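# Lift the ball off its ring and hold it

## Task

Raise the ball off the ring it rests on by at least a four-finger breadth of a human hand (about 7 to 8 cm) above where it started, and keep it up there in a firm, motionless grip. It only counts if, when the score is taken, no hand motor shows "moving" in hand_state; goal, blocked and overload all count as at rest.

## Robot and tools

Robot: a single six-joint UR-type arm (base near the scene origin, 0.061 m up) carrying a right-handed 16-motor LEAP-style hand with index, middle and ring fingers plus a thumb. Cameras: cam_high (fixed stand) and cam_wrist, each 672x504.

Frames. The scene frame has its origin on the tabletop under the base, +z up, +y to the left when facing +x. Reported poses and velocities (end_effector_position in m, end_effector_quat_wxyz, m/s, rad/s) are in the scene frame and may be off by a few cm. Offsets you command are along the Hand target's own axes: +z points out along straight fingers, +x runs across the palm away from the thumb, +y points out of the palm's face (the palm surface is at y = -0.063). Fingertips bend toward +y as they curl. A rigid mast sits at the wrist on the palm side and can collide with things.

The row. Every command row has 24 numbers, each in [-1, 1], for the one arm: dx, dy, dz, rx, ry, rz, then sixteen hand goals in this fixed order: index_abd, index_mcp, index_pip, index_dip, middle_abd, middle_mcp, middle_pip, middle_dip, ring_abd, ring_mcp, ring_pip, ring_dip, thumb_cmc, thumb_axl, thumb_mcp, thumb_ipl, then current_limit, then speed. The first six are an offset, not a pose: 1.0 equals 0.6 m or 180 degrees, and rx, ry, rz form one rotation vector. Offsets are counted from the Hand target (the last commanded pose, shown in results), so sending the same offset twice moves twice. Each hand number is an absolute goal scaled linearly between that hinge's two stops; toward -1 fingers curl toward the palm (_mcp, _pip, _dip), _abd swings a finger away from the thumb, thumb_cmc swings the thumb in front of the palm. Straight values: _abd 0.00, _mcp 0.75, _pip 0.58, _dip 0.70, thumb_cmc 0.71, thumb_axl 0.68, thumb_mcp 0.23, thumb_ipl 0.17. current_limit maps -1..+1 to 0..550 mA per motor (start +0.4); speed maps to (speed+1)/2 of 8.5 rad/s (start -0.6). Settings persist until changed. To keep the hand unchanged, resend exactly the last hand numbers; at scene start read them from a result first, because 0 is a real command.

Tools.
execute_actions(actions, cameras): actions is a list of actions; each action is up to 15 rows, one per 1/30 s step; a short action repeats its last row to fill 15 steps (0.5 s). Rows within an action all count from that action's starting Hand target. Empty list returns state plus images.
move(target, speed, blend, stop_force, zero, blocking, cameras): target is one 24-number row or up to 15 rows, all offsets from the same current Hand target. speed in m/s, 0.002 to 3.6 (default 0.25), rotation up to twice that in rad/s. blend in m rounds corners. stop_force 3 to 120 N ends the path when the wrist sensor feels that much push against travel; omit it when backing off a contact. zero (default true) re-zeroes before the move. blocking=false returns after about 0.5 s (not allowed with stop_force). The result adds a move: line: done (within 3 mm and 2 deg), off_target, moving, held or fault, plus limits acted (paced = clipped, held = steps withheld). Neither done nor off_target tells you about contact.
wait(seconds 0 to 10), stop() to brake a running move, zoom_image(camera cam_high or cam_wrist, region [x0,y0,x1,y1] at most 504 per side), zero_wrist_force(), read_manual(section "licences"), finished_scene(scene 1 to 3). After ending scene 1, make no further calls in that reply.

Results. Hand target is the commanded pose after clipping; the hand often rests short of it, and only a new command closes the gap. Joint positions, joint torques (positive toward larger angle, include gravity), wrist force and torque in the end effector's axes (plus the peak since last shown). Hand lines per motor: hand_goal, hand_measured, hand_current_ma, hand_state (moving, goal, blocked, overload), hand_current_limit, hand_speed. A grip presses only while the goal lies past the object's surface.

Limits and hazards. Orientation commands are clipped to 32 degrees from the measured one per step. A joint reaching its contact torque limit (130 N m big joints, 24.3 N m wrists, a held load included) or any external force near 150 N triggers a 10 s stop. The arm is stiff: aiming even slightly past firm contact can fault it; approach slowly, use stop_force, and retract by commanding back past the hand point. Keep paths away from the arm's own base. A motor drawing 495 mA or more for 5 s shuts off for 10 s, so hold with moderate current. Holding loads or stretching out heats motors; 85 °C brakes the arm for 30 to 60 s. Anything falling off the table fails the scene; avoid drops, slams, releasing moving objects and hard hits. Loose objects may get nudged occasionally. Time counts, so be efficient and smooth, and make sure all finger motors have settled before finishing.

Each tool is called after "Call:" as name(argument=value, ...), one argument or row to a line, values as JSON.

## Session

Call:
execute_actions(
  actions=[],
)

Scene clock: 0.00 s.
end_effector_position=(+0.4504, -0.0757, +0.2903) hand_goal=(+0.000, +0.754, +0.576, +0.696, +0.000, +0.754, +0.576, +0.696, +0.000, +0.754, +0.576, +0.696, +0.714, +0.678, +0.226, +0.168) hand_measured=(+0.000, +0.754, +0.576, +0.696, +0.000, +0.754, +0.576, +0.696, +0.000, +0.754, +0.576, +0.696, +0.714, +0.678, +0.226, +0.168) hand_current_ma=(+0, +0, +0, +0, +0, +0, +0, +0, +0, +0, +0, +0, +0, +0, +0, +0) hand_state=(goal, goal, goal, goal, goal, goal, goal, goal, goal, goal, goal, goal, goal, goal, goal, goal) hand_current_limit=0.40 hand_speed=-0.60 end_effector_quat_wxyz=(-0.037, -0.411, +0.893, +0.177)
Joint positions: [-0.575 -1.33 1.659 -1.562 -1.457 3.238]
Joint velocities: within noise
Joint torques (N m): no reading
Wrist force (N): no reading
Wrist torque (N m): no reading
Wrist force, peak (N): no reading
Hand target: +0.4504, -0.0757, +0.2903; -0.037, -0.411, +0.893, +0.177

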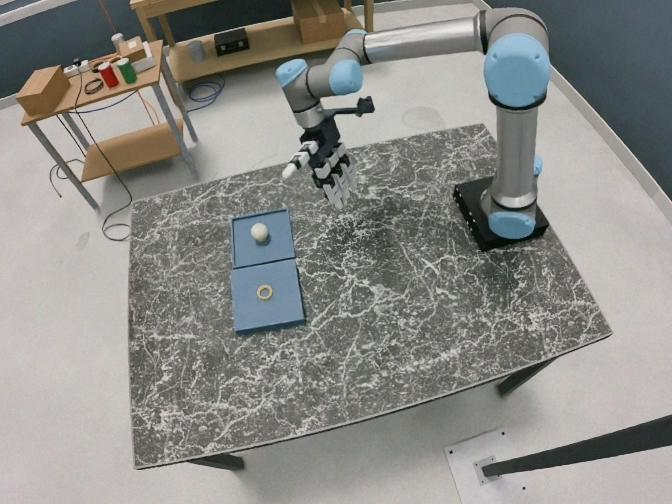

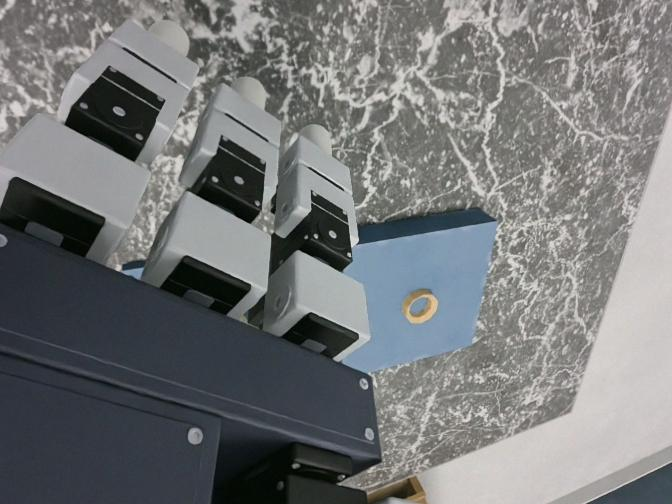

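Call:
zoom_image(
  camera="cam_high",
  region=[200, 120, 400, 350],
)

Scaled by 2.191 from the camera's 672x504 image, which has a finer 960x720 frame.

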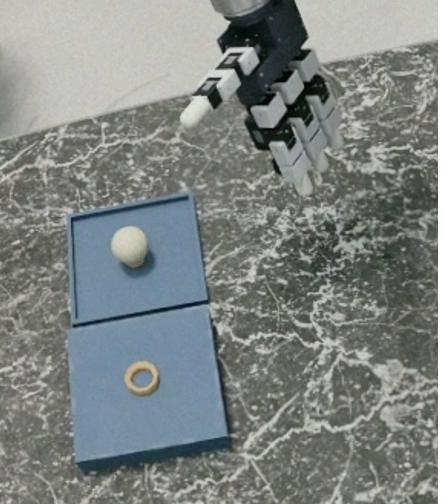

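Call:
move(
  target=[-0.2158,-0.2968,0.033,0.4166,-0.0597,-0.2423,0,0.616,0.285,0.406,0,0.616,0.285,0.406,0,0.616,0.285,0.406,-0.571,0.68,0.225,-0.049,0.4,-0.6],
  cameras=["all"],
)

Scene clock: 83.37 s.
end_effector_position=(+0.6600, -0.0799, +0.2202) hand_goal=(+0.000, +0.616, +0.286, +0.406, +0.000, +0.616, +0.286, +0.406, +0.000, +0.616, +0.286, +0.406, -0.570, +0.680, +0.226, -0.048) hand_measured=(+0.000, +0.604, +0.290, +0.412, +0.000, +0.602, +0.290, +0.412, +0.000, +0.604, +0.290, +0.414, -0.568, +0.678, +0.220, -0.046) hand_current_ma=(+0, -23, +6, +12, +0, -27, +6, +13, +0, -26, +6, +13, +3, -6, -14, +6) hand_state=(goal, goal, goal, goal, goal, goal, goal, goal, goal, goal, goal, goal, goal, goal, goal, goal) hand_current_limit=0.40 hand_speed=-0.60 end_effector_quat_wxyz=(-0.354, +0.613, -0.612, +0.354)
Joint positions: [-0.442 -1.154 1.969 -3.389 -1.18 2.894]
Joint torques (N m): [-12.85 -21.5 -25.71 -6.06 1.94 0.99]
Wrist force (N): [-0.6 1.5 -0.5]
Wrist torque (N m): [0.28 0.09 0.14]
Wrist force, peak (N): [-0.6 1.6 -0.7]
Hand target: +0.6600, -0.0799, +0.2202; -0.354, +0.612, -0.612, +0.354
Off the commanded pose: 0.000 m, 0 deg.
move: done

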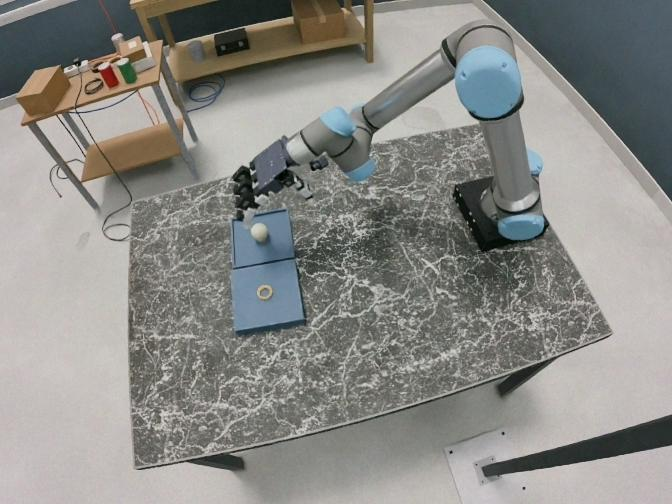

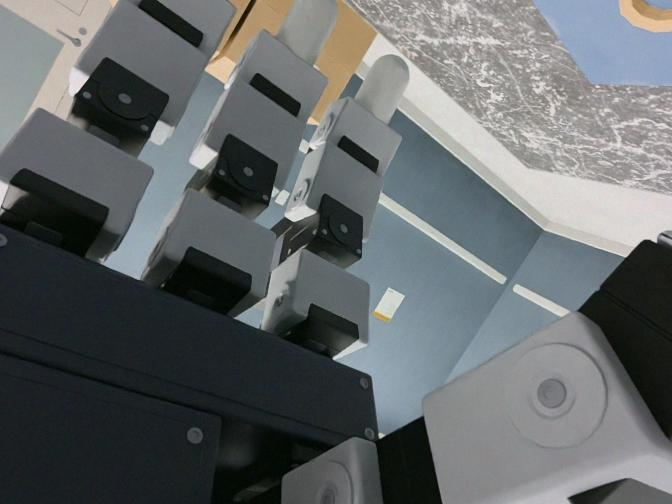

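Call:
move(
  target=[0,-0.061,-0.2277,-0.25,0,0,0,0.616,0.285,0.406,0,0.616,0.285,0.406,0,0.616,0.285,0.406,-0.571,0.68,0.225,-0.049,0.4,-0.6],
  cameras=["all"],
)

Call:
zoom_image(
  camera="cam_high",
  region=[220, 200, 310, 340],
)

Scene clock: 92.13 s.
end_effector_position=(+0.5600, -0.0799, +0.3202) hand_goal=(+0.000, +0.616, +0.286, +0.406, +0.000, +0.616, +0.286, +0.406, +0.000, +0.616, +0.286, +0.406, -0.570, +0.680, +0.226, -0.048) hand_measured=(+0.000, +0.606, +0.290, +0.412, +0.000, +0.604, +0.290, +0.412, +0.000, +0.604, +0.290, +0.414, -0.568, +0.678, +0.220, -0.046) hand_current_ma=(+0, -21, +6, +12, +0, -25, +6, +13, +0, -24, +6, +13, +3, -6, -14, +6) hand_state=(goal, goal, goal, goal, goal, goal, goal, goal, goal, goal, goal, goal, goal, goal, goal, goal) hand_current_limit=0.40 hand_speed=-0.60 end_effector_quat_wxyz=(-0.092, +0.701, -0.701, +0.093)
Joint positions: [-0.378 -1.341 1.587 -2.066 -1.477 2.756]
Joint torques (N m): [11.75 -20.4 -29.12 -0.2 -1.22 1.7]
Wrist force (N): [-0.3 0.4 -0.3]
Wrist torque (N m): [0.18 0.02 0.10]
Wrist force, peak (N): [-0.8 1.9 -0.1]
Hand target: +0.5600, -0.0799, +0.3202; -0.092, +0.701, -0.701, +0.093
Off the commanded pose: 0.000 m, 0 deg.
move: done

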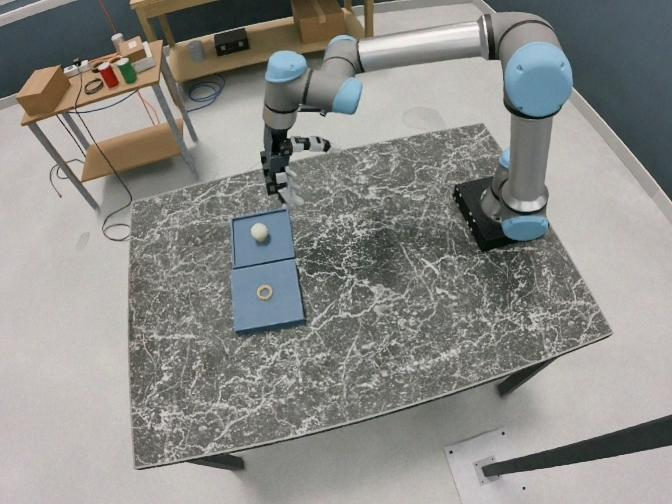

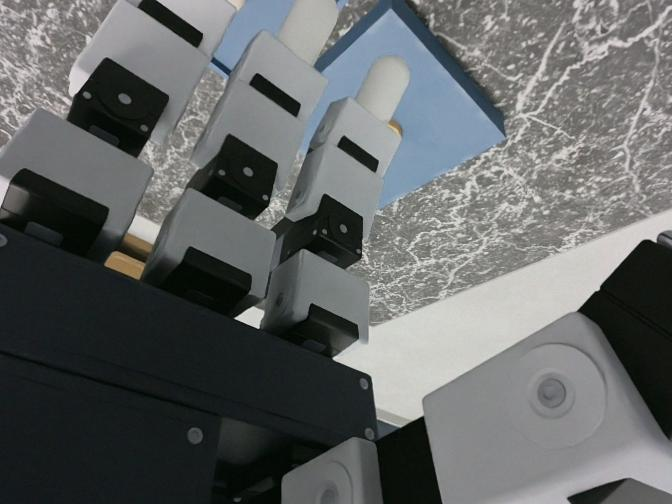

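Scaled by 3.600 from the camera's 672x504 image, which has a finer 960x720 frame.

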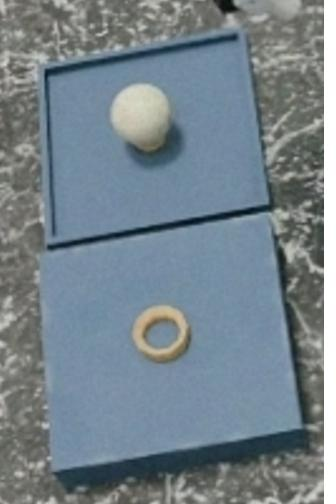

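Call:
move(
  target=[0.3,0,0,0,0,0,0,0.616,0.285,0.406,0,0.616,0.285,0.406,0,0.616,0.285,0.406,-0.571,0.68,0.225,-0.049,0.4,-0.6],
  cameras=["all"],
)

Call:
zoom_image(
  camera="cam_wrist",
  region=[300, 0, 672, 279],
)

Scene clock: 101.23 s.
end_effector_position=(+0.5600, -0.2598, +0.3203) hand_goal=(+0.000, +0.616, +0.286, +0.406, +0.000, +0.616, +0.286, +0.406, +0.000, +0.616, +0.286, +0.406, -0.570, +0.680, +0.226, -0.048) hand_measured=(+0.000, +0.606, +0.290, +0.412, +0.000, +0.604, +0.290, +0.412, +0.000, +0.604, +0.290, +0.414, -0.568, +0.678, +0.220, -0.046) hand_current_ma=(+0, -21, +6, +12, +0, -24, +6, +13, +0, -23, +6, +13, +3, -6, -14, +6) hand_state=(goal, goal, goal, goal, goal, goal, goal, goal, goal, goal, goal, goal, goal, goal, goal, goal) hand_current_limit=0.40 hand_speed=-0.60 end_effector_quat_wxyz=(-0.092, +0.701, -0.701, +0.093)
Joint positions: [-0.638 -1.215 1.409 -1.982 -1.417 2.502]
Joint torques (N m): [-11.92 -24.71 -30.29 0.19 1.88 -1.39]
Wrist force (N): [0.0 0.2 -0.1]
Wrist torque (N m): [0.15 -0.02 0.13]
Wrist force, peak (N): [1.4 0.8 -0.4]
Hand target: +0.5600, -0.2599, +0.3203; -0.092, +0.701, -0.701, +0.093
Off the commanded pose: 0.000 m, 0 deg.
move: done

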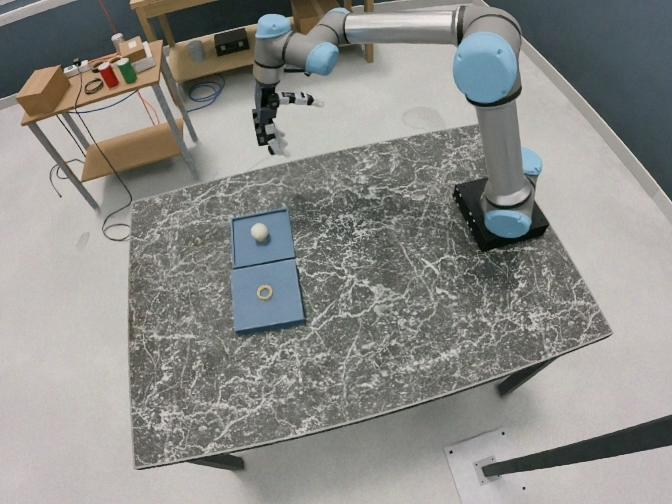

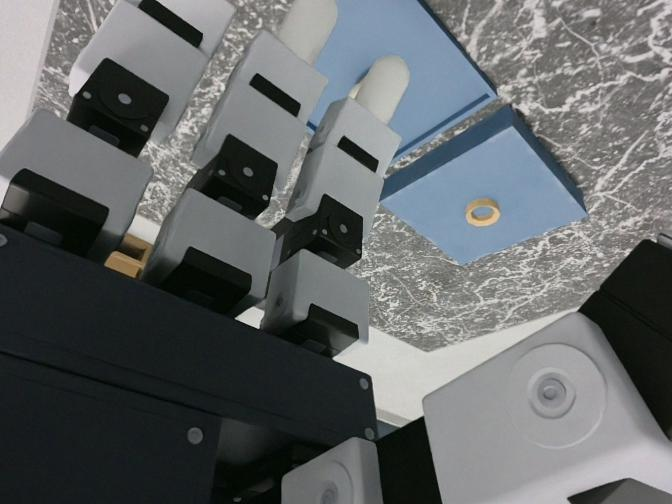

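Scaled by 1.355 from the camera's 672x504 image, which has a finer 960x720 frame.

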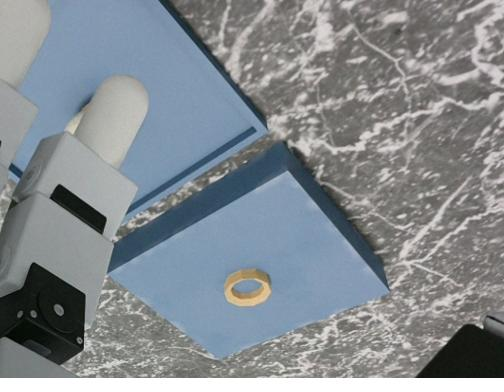

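Call:
move(
  target=[0.08,0.0,-0.06,0,0,0,0,0.616,0.285,0.406,0,0.616,0.285,0.406,0,0.616,0.285,0.406,-0.571,0.68,0.225,-0.049,0.4,-0.6],
  cameras=["all"],
)

Call:
zoom_image(
  camera="cam_wrist",
  region=[300, 0, 672, 279],
)

Scene clock: 106.27 s.
end_effector_position=(+0.5507, -0.3078, +0.3550) hand_goal=(+0.000, +0.616, +0.286, +0.406, +0.000, +0.616, +0.286, +0.406, +0.000, +0.616, +0.286, +0.406, -0.570, +0.680, +0.226, -0.048) hand_measured=(+0.000, +0.606, +0.290, +0.412, +0.000, +0.604, +0.290, +0.412, +0.000, +0.604, +0.290, +0.414, -0.568, +0.678, +0.220, -0.046) hand_current_ma=(+0, -20, +6, +12, +0, -24, +6, +13, +0, -23, +6, +13, +3, -6, -15, +6) hand_state=(goal, goal, goal, goal, goal, goal, goal, goal, goal, goal, goal, goal, goal, goal, goal, goal) hand_current_limit=0.40 hand_speed=-0.60 end_effector_quat_wxyz=(-0.092, +0.701, -0.701, +0.093)
Joint positions: [-0.705 -1.194 1.287 -1.87 -1.403 2.435]
Joint torques (N m): [-12.31 -27.11 -31.01 0.08 1.92 -1.18]
Wrist force (N): [-0.1 0.7 -0.2]
Wrist torque (N m): [0.22 0.01 0.13]
Wrist force, peak (N): [0.6 0.9 -1.2]
Hand target: +0.5507, -0.3079, +0.3551; -0.092, +0.701, -0.701, +0.093
Off the commanded pose: 0.000 m, 0 deg.
move: done

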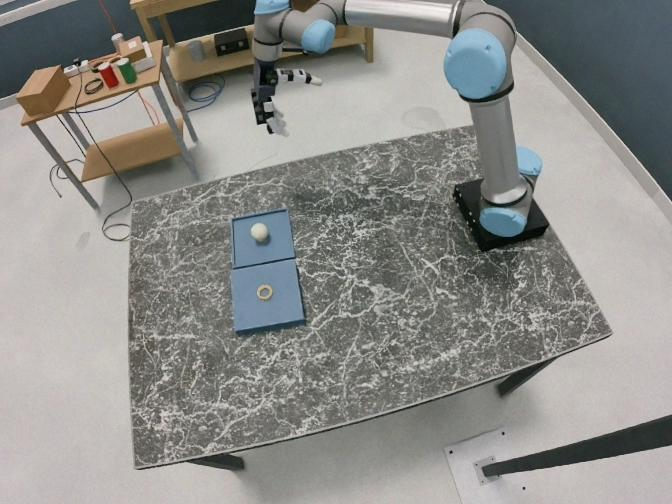

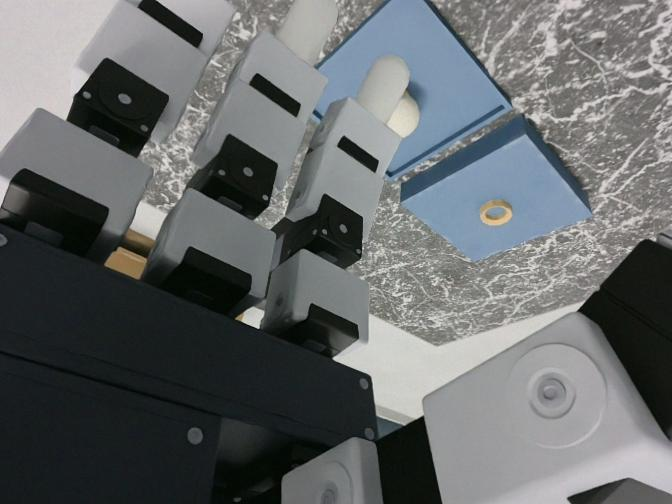

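Scaled by 1.355 from the camera's 672x504 image, which has a finer 960x720 frame.

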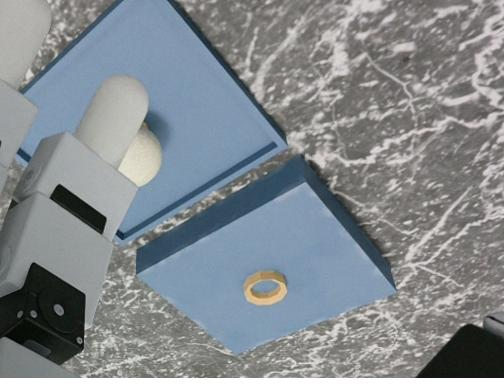

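Call:
move(
  target=[-0.268,-0.2475,0.403,0.25,0,0,0,0.479,0.212,0.261,0,0.479,0.212,0.261,0,0.75,0.58,0.70,-0.714,0.68,0.112,0.168,0.4,-0.6],
  cameras=["all"],
)

Call:
zoom_image(
  camera="cam_high",
  region=[200, 120, 360, 280],
)

Scene clock: 160.50 s.
end_effector_position=(+0.7567, -0.1471, +0.1600) hand_goal=(+0.000, +0.480, +0.212, +0.262, +0.000, +0.480, +0.212, +0.262, +0.000, +0.750, +0.580, +0.700, -0.714, +0.680, +0.112, +0.168) hand_measured=(+0.000, +0.472, +0.218, +0.268, +0.000, +0.470, +0.218, +0.270, +0.000, +0.730, +0.570, +0.692, -0.710, +0.678, +0.108, +0.162) hand_current_ma=(+0, -17, +9, +13, +0, -20, +9, +14, +0, -42, -21, -15, +9, -6, -11, -16) hand_state=(goal, goal, goal, goal, goal, goal, goal, goal, goal, blocked, goal, goal, goal, goal, goal, goal) hand_current_limit=0.40 hand_speed=-0.60 end_effector_quat_wxyz=(-0.354, +0.612, -0.612, +0.354)
Joint positions: [-0.471 -0.86 1.648 -3.356 -1.155 2.877]
Joint torques (N m): [13.29 -32.27 -25.05 -5.64 -0.97 1.75]
Wrist force (N): [-0.4 1.6 0.0]
Wrist torque (N m): [0.27 0.05 0.04]
Wrist force, peak (N): [-1.7 2.0 0.5]
Hand target: +0.7568, -0.1471, +0.1600; -0.354, +0.612, -0.612, +0.354
Off the commanded pose: 0.000 m, 0 deg.
move: done

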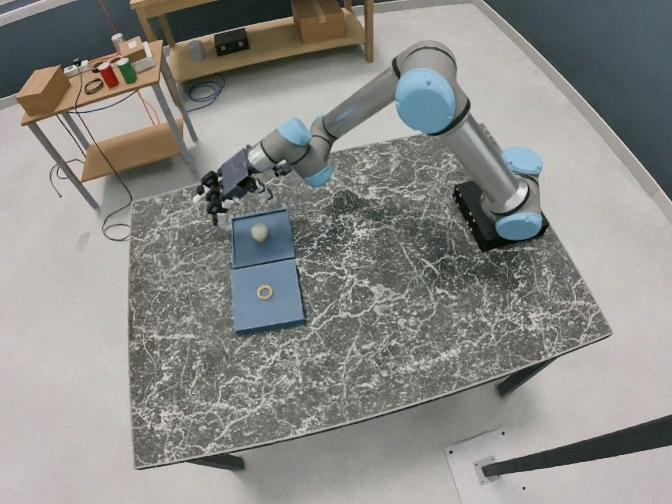

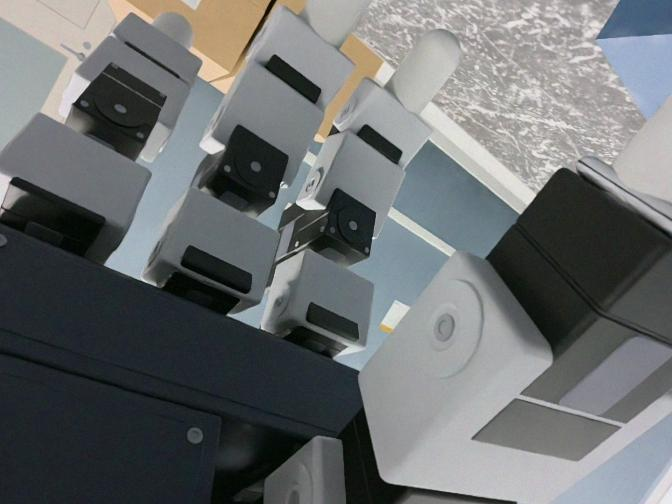

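Scaled by 3.150 from the camera's 672x504 image, which has a finer 960x720 frame.

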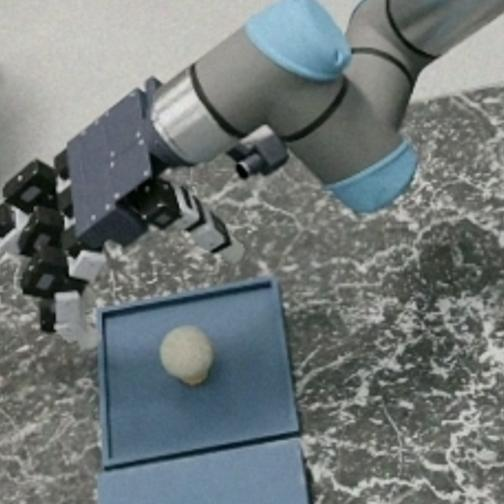

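Call:
move(
  target=[-0.0167,0.0817,0.0087,0,0,0,0,0.479,0.212,0.261,0,0.479,0.212,0.261,0,0.75,0.58,0.70,-0.714,0.68,0.112,0.168,0.4,-0.6],
  cameras=["all"],
  speed=0.1,
)

Call:
zoom_image(
  camera="cam_high",
  region=[210, 170, 310, 270],
)

Call:
zoom_image(
  camera="cam_wrist",
  region=[300, 0, 672, 279],
)

Scene clock: 172.20 s.
end_effector_position=(+0.7368, -0.1371, +0.1149) hand_goal=(+0.000, +0.480, +0.212, +0.262, +0.000, +0.480, +0.212, +0.262, +0.000, +0.750, +0.580, +0.700, -0.714, +0.680, +0.112, +0.168) hand_measured=(+0.000, +0.470, +0.216, +0.268, +0.000, +0.470, +0.216, +0.270, +0.000, +0.730, +0.570, +0.692, -0.710, +0.678, +0.108, +0.162) hand_current_ma=(+0, -19, +9, +13, +0, -22, +9, +14, +0, -42, -21, -15, +9, -6, -11, -16) hand_state=(goal, goal, goal, goal, goal, goal, goal, goal, goal, blocked, goal, goal, goal, goal, goal, goal) hand_current_limit=0.40 hand_speed=-0.60 end_effector_quat_wxyz=(-0.354, +0.612, -0.612, +0.354)
Joint positions: [-0.472 -0.814 1.727 -3.48 -1.154 2.876]
Joint torques (N m): [-12.6 -33.03 -6.56 -6.08 1.89 1.84]
Wrist force (N): [-0.9 1.3 -0.5]
Wrist torque (N m): [0.28 0.12 0.13]
Wrist force, peak (N): [-0.7 2.0 -0.8]
Hand target: +0.7368, -0.1371, +0.1149; -0.354, +0.612, -0.612, +0.354
Off the commanded pose: 0.000 m, 0 deg.
move: done

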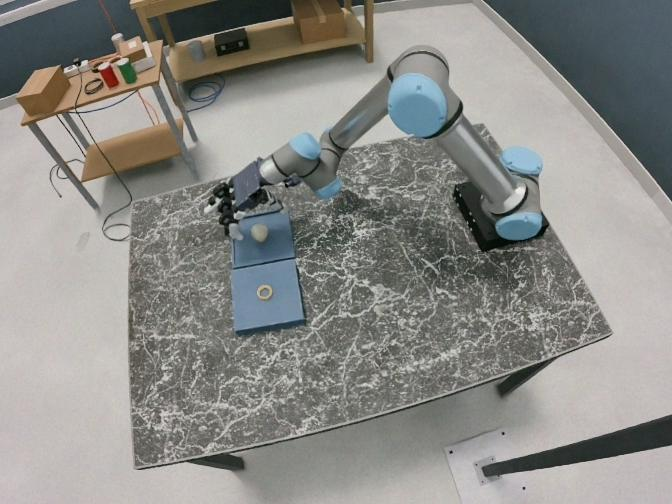

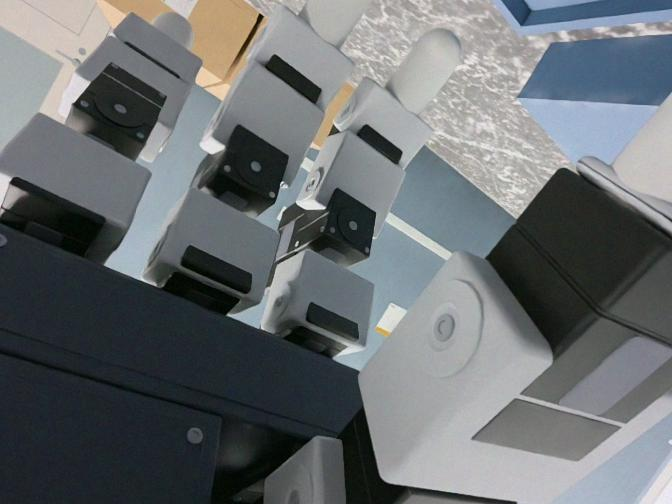

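Scaled by 5.040 from the camera's 672x504 image, which has a finer 960x720 frame.

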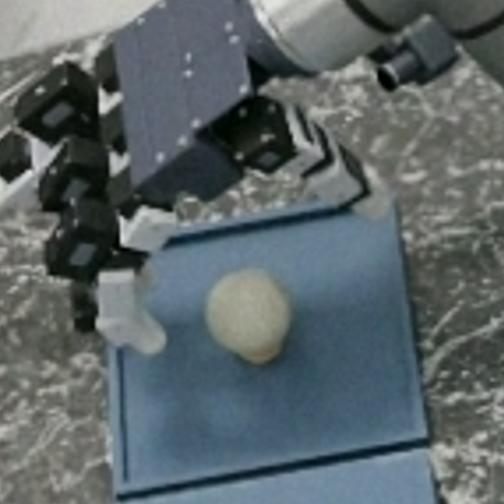

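Scaled by 1.355 from the camera's 672x504 image, which has a finer 960x720 frame.

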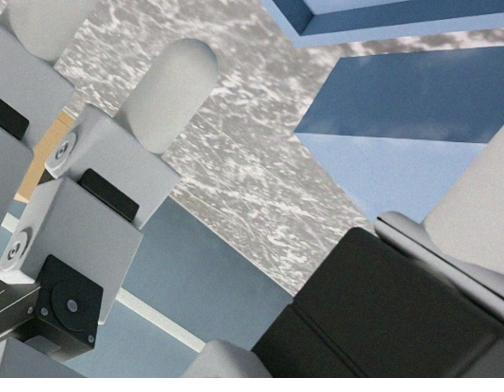

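Call:
move(
  target=[0.005,-0.0202,0.0349,0,0,0,0,0.342,0.139,0.232,0,0.342,0.139,0.232,0,0.75,0.58,0.70,-0.714,0.68,0.112,0.168,0.4,-0.6],
  speed=0.1,
)

Call:
move(
  target=[0,0.0722,0.0417,0,0,0,0,0.342,0.139,0.232,0,0.342,0.139,0.232,0,0.75,0.58,0.70,-0.714,0.68,0.112,0.168,0.4,-0.6],
  speed=0.06,
  stop_force=10,
  cameras=["all"],
)

Call:
zoom_image(
  camera="cam_high",
  region=[210, 170, 310, 270],
)

Call:
zoom_image(
  camera="cam_wrist",
  region=[300, 0, 672, 279],
)

Scene clock: 210.07 s.
end_effector_position=(+0.7609, -0.1401, +0.1149) hand_goal=(+0.000, +0.342, +0.140, +0.232, +0.000, +0.342, +0.140, +0.232, +0.000, +0.750, +0.580, +0.700, -0.714, +0.680, +0.112, +0.168) hand_measured=(+0.000, +0.334, +0.146, +0.240, +0.000, +0.334, +0.146, +0.240, +0.000, +0.730, +0.570, +0.692, -0.710, +0.678, +0.108, +0.162) hand_current_ma=(+0, -14, +11, +13, +0, -16, +11, +14, +0, -42, -21, -15, +9, -6, -11, -16) hand_state=(goal, goal, goal, goal, goal, goal, goal, goal, goal, blocked, goal, goal, goal, goal, goal, goal) hand_current_limit=0.40 hand_speed=-0.60 end_effector_quat_wxyz=(-0.354, +0.612, -0.612, +0.354)
Joint positions: [-0.458 -0.777 1.645 -3.438 -1.166 2.884]
Joint torques (N m): [12.49 -35.85 -21.6 0.02 -0.87 1.83]
Wrist force (N): [-0.7 1.7 -0.5]
Wrist torque (N m): [0.34 0.11 0.03]
Wrist force, peak (N): [-0.8 2.1 -0.3]
Hand target: +0.7610, -0.1401, +0.1149; -0.354, +0.612, -0.612, +0.354
Off the commanded pose: 0.000 m, 0 deg.
move: done

Scene clock: 211.87 s.
end_effector_position=(+0.7610, -0.1401, +0.0649) hand_goal=(+0.000, +0.342, +0.140, +0.232, +0.000, +0.342, +0.140, +0.232, +0.000, +0.750, +0.580, +0.700, -0.714, +0.680, +0.112, +0.168) hand_measured=(+0.000, +0.334, +0.146, +0.240, +0.000, +0.334, +0.146, +0.240, +0.000, +0.730, +0.570, +0.692, -0.710, +0.678, +0.108, +0.162) hand_current_ma=(+0, -14, +11, +13, +0, -16, +11, +14, +0, -42, -21, -15, +9, -6, -11, -16) hand_state=(goal, goal, goal, goal, goal, goal, goal, goal, goal, blocked, goal, goal, goal, goal, goal, goal) hand_current_limit=0.40 hand_speed=-0.60 end_effector_quat_wxyz=(-0.354, +0.612, -0.612, +0.354)
Joint positions: [-0.458 -0.683 1.636 -3.523 -1.166 2.884]
Joint torques (N m): [-11.95 -36.57 -22.16 -5.55 1.51 1.44]
Wrist force (N): [-0.4 1.4 -0.4]
Wrist torque (N m): [0.28 0.07 0.07]
Wrist force, peak (N): [-0.3 2.0 -0.1]
Hand target: +0.7610, -0.1401, +0.0649; -0.354, +0.612, -0.612, +0.354
Off the commanded pose: 0.000 m, 0 deg.
move: done

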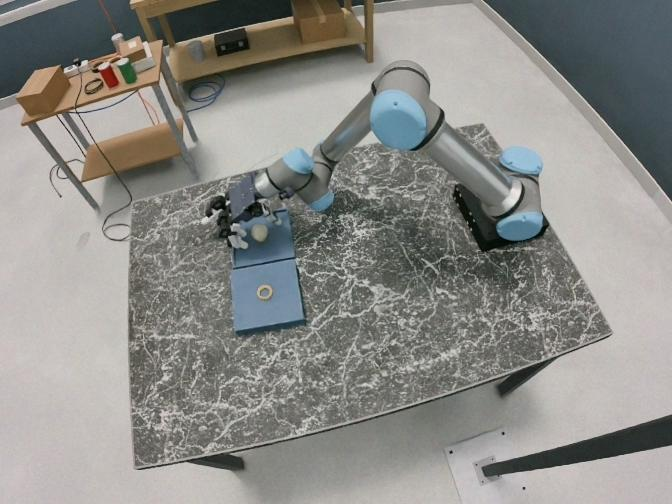

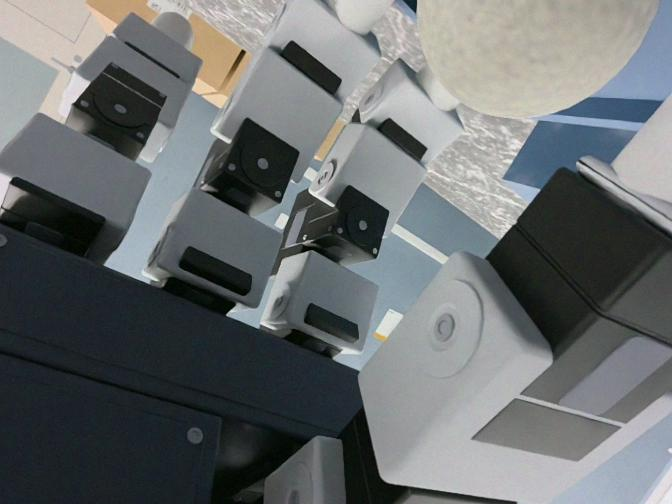

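Scaled by 5.040 from the camera's 672x504 image, which has a finer 960x720 frame.

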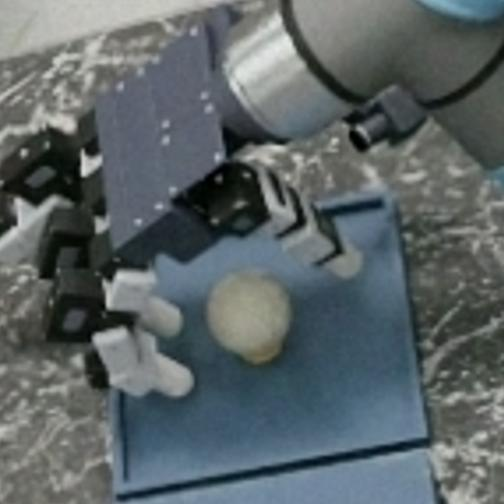

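Scaled by 1.355 from the camera's 672x504 image, which has a finer 960x720 frame.

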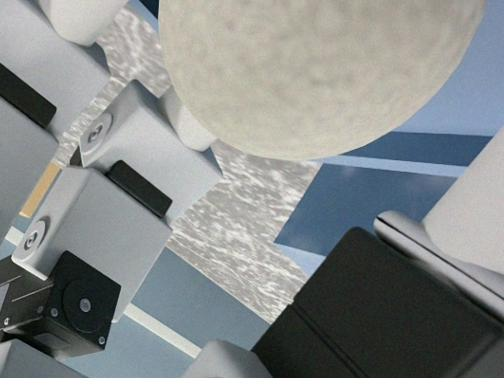

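Call:
move(
  target=[0,0,0,0,0,0,0,0.28,0.1,0.21,0,0.28,0.1,0.21,0,0.75,0.58,0.70,-0.714,0.68,-0.09,0.168,0.4,-0.85],
  cameras=["all"],
)

Call:
zoom_image(
  camera="cam_high",
  region=[210, 170, 310, 270],
)

Scene clock: 217.80 s.
end_effector_position=(+0.7610, -0.1401, +0.0649) hand_goal=(+0.000, +0.280, +0.100, +0.210, +0.000, +0.280, +0.100, +0.210, +0.000, +0.750, +0.580, +0.700, -0.714, +0.680, -0.090, +0.168) hand_measured=(+0.000, +0.276, +0.108, +0.218, +0.000, +0.276, +0.108, +0.218, +0.000, +0.730, +0.570, +0.692, -0.710, +0.678, -0.084, +0.164) hand_current_ma=(+0, -8, +14, +14, +0, -8, +14, +15, +0, -42, -21, -15, +9, -6, +13, -12) hand_state=(goal, goal, goal, goal, goal, goal, goal, goal, goal, blocked, goal, goal, goal, goal, goal, goal) hand_current_limit=0.40 hand_speed=-0.85 end_effector_quat_wxyz=(-0.354, +0.612, -0.612, +0.354)
Joint positions: [-0.458 -0.683 1.636 -3.523 -1.166 2.884]
Joint torques (N m): [-9.03 -36.67 -21.47 -5.23 -0.01 1.49]
Wrist force (N): [-0.8 1.5 -0.2]
Wrist torque (N m): [0.28 0.10 0.04]
Wrist force, peak (N): [-0.7 1.7 -0.4]
Hand target: +0.7610, -0.1401, +0.0649; -0.354, +0.612, -0.612, +0.354
Off the commanded pose: 0.000 m, 0 deg.
move: done

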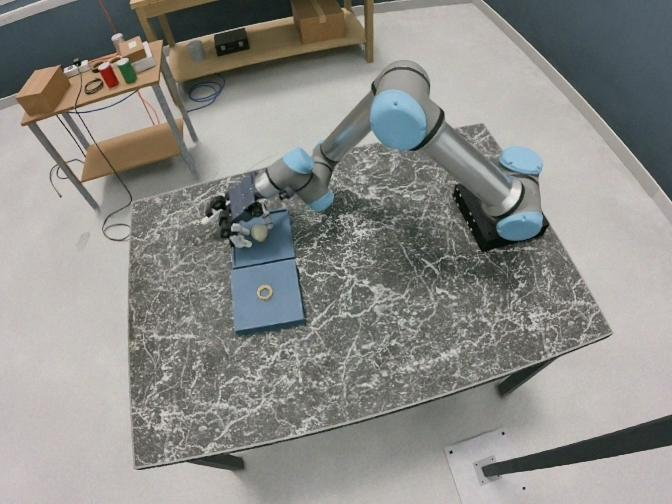

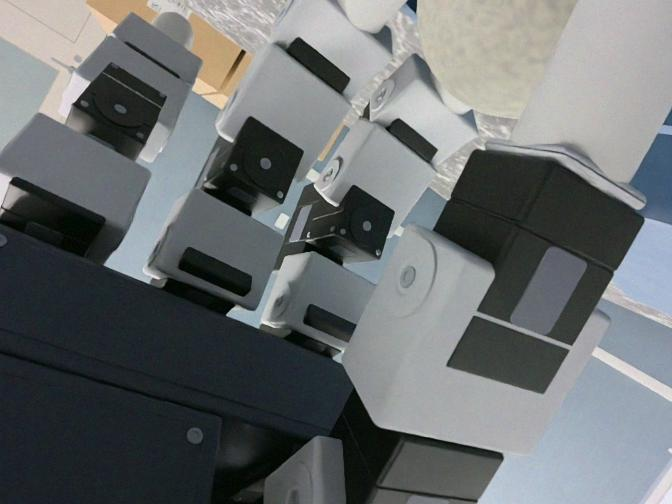

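Scaled by 5.040 from the camera's 672x504 image, which has a finer 960x720 frame.

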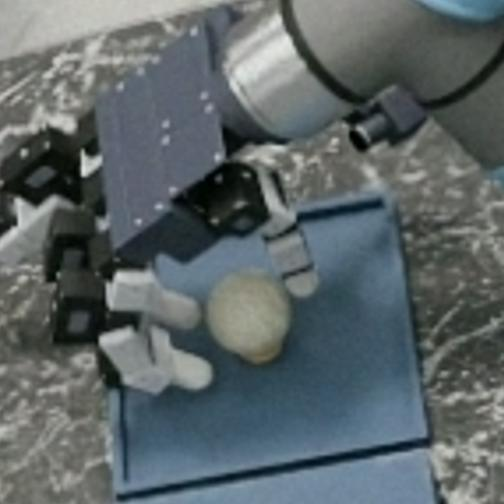

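Call:
move(
  target=[0,0,0,0,0,0,0,0.16,0.02,0.13,0,0.16,0.02,0.13,0,0.75,0.58,0.70,-0.714,0.68,-0.25,0.03,0.4,-0.85],
  cameras=["all"],
)

Call:
zoom_image(
  camera="cam_high",
  region=[210, 170, 310, 270],
)

Scene clock: 221.47 s.
end_effector_position=(+0.7610, -0.1401, +0.0649) hand_goal=(+0.000, +0.160, +0.020, +0.130, +0.000, +0.160, +0.020, +0.130, +0.000, +0.750, +0.580, +0.700, -0.714, +0.680, -0.250, +0.030) hand_measured=(+0.000, +0.212, +0.046, +0.148, +0.000, +0.232, +0.060, +0.164, +0.000, +0.730, +0.570, +0.692, -0.710, +0.678, -0.102, +0.136) hand_current_ma=(+0, +107, +49, +37, -1, +150, +78, +68, +0, -42, -21, -15, +9, -4, +383, +285) hand_state=(goal, blocked, blocked, goal, goal, blocked, blocked, blocked, goal, blocked, goal, goal, goal, goal, blocked, blocked) hand_current_limit=0.40 hand_speed=-0.85 end_effector_quat_wxyz=(-0.354, +0.612, -0.612, +0.354)
Joint positions: [-0.458 -0.683 1.636 -3.523 -1.166 2.884]
Joint torques (N m): [-6.48 -36.41 -19.7 -4.89 -0.25 1.48]
Wrist force (N): [-0.3 1.4 -2.2]
Wrist torque (N m): [0.25 0.05 0.09]
Wrist force, peak (N): [-0.3 1.4 -2.2]
Hand target: +0.7610, -0.1401, +0.0649; -0.354, +0.612, -0.612, +0.354
Off the commanded pose: 0.000 m, 0 deg.
move: done

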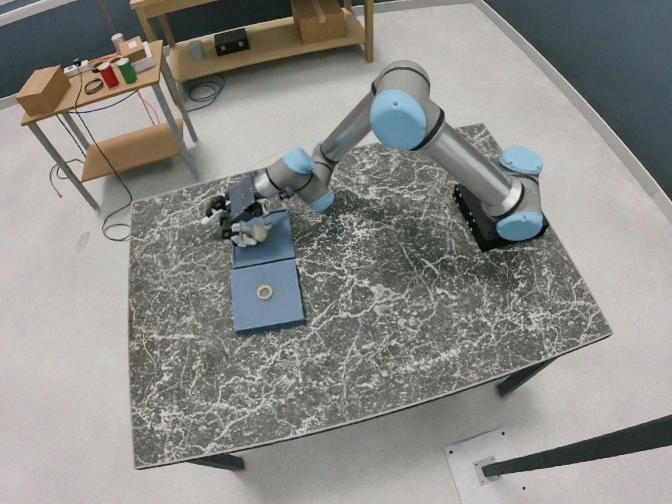

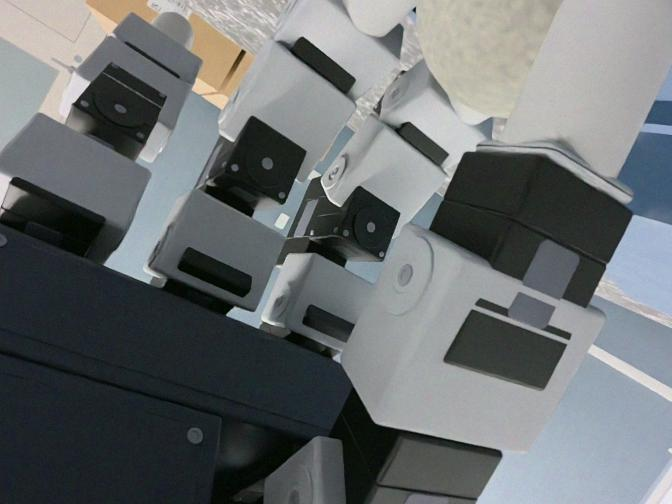

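Scaled by 5.040 from the camera's 672x504 image, which has a finer 960x720 frame.

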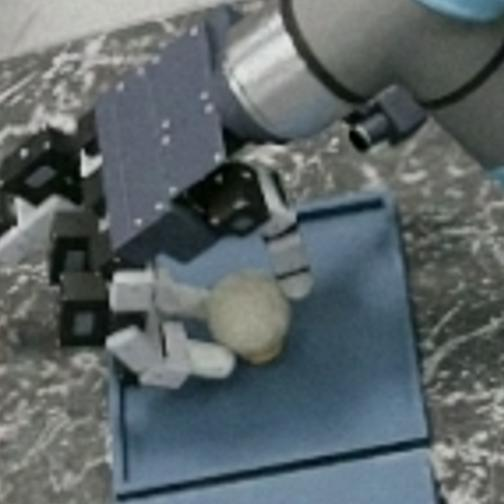

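Call:
move(
  target=[0,-0.1732,-0.1,0,0,0,0,0.16,0.02,0.13,0,0.16,0.02,0.13,0,0.75,0.58,0.70,-0.714,0.68,-0.25,0.03,0.4,-0.85],
  cameras=["all"],
  speed=0.1,
)

Call:
zoom_image(
  camera="cam_high",
  region=[210, 150, 310, 250],
)

Scene clock: 227.57 s.
end_effector_position=(+0.7610, -0.1400, +0.1848) hand_goal=(+0.000, +0.160, +0.020, +0.130, +0.000, +0.160, +0.020, +0.130, +0.000, +0.750, +0.580, +0.700, -0.714, +0.680, -0.250, +0.030) hand_measured=(+0.002, +0.212, +0.060, +0.148, +0.000, +0.232, +0.072, +0.164, +0.000, +0.730, +0.570, +0.692, -0.710, +0.678, -0.102, +0.122) hand_current_ma=(+2, +107, +76, +37, -1, +150, +104, +68, +0, -42, -21, -15, +9, -4, +383, +247) hand_state=(goal, blocked, blocked, goal, goal, blocked, blocked, blocked, goal, blocked, goal, goal, goal, goal, blocked, blocked) hand_current_limit=0.40 hand_speed=-0.85 end_effector_quat_wxyz=(-0.354, +0.612, -0.612, +0.354)
Joint positions: [-0.457 -0.896 1.632 -3.306 -1.167 2.885]
Joint torques (N m): [8.7 -60.89 -25.78 -0.16 -0.74 -1.05]
Wrist force (N): [-0.6 2.1 -0.1]
Wrist torque (N m): [0.33 0.09 0.04]
Wrist force, peak (N): [-0.5 3.3 0.2]
Hand target: +0.7610, -0.1401, +0.1849; -0.354, +0.612, -0.612, +0.354
Off the commanded pose: 0.000 m, 0 deg.
move: done

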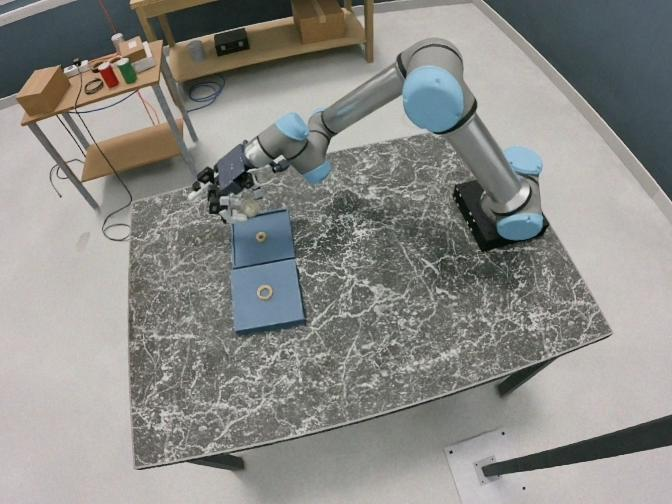

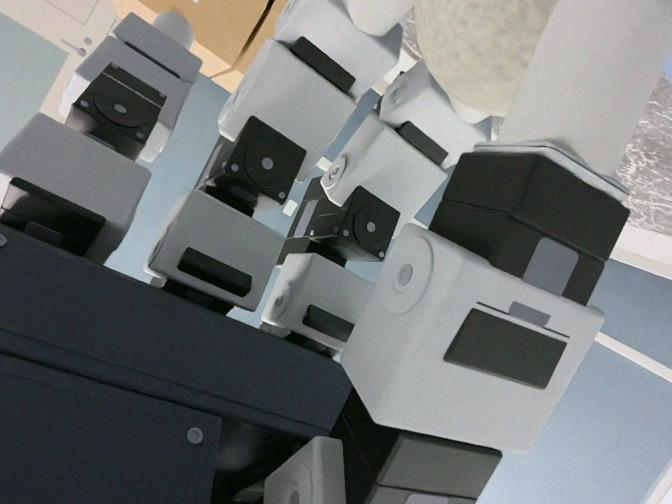

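Scaled by 5.040 from the camera's 672x504 image, which has a finer 960x720 frame.

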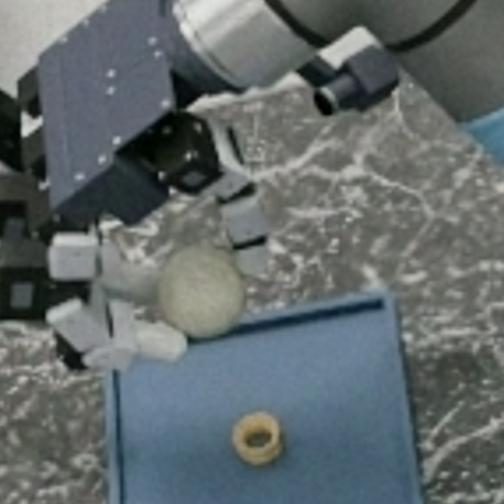

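Call:
finished_scene(
  scene=1,
)

The scene is finished: the task was done.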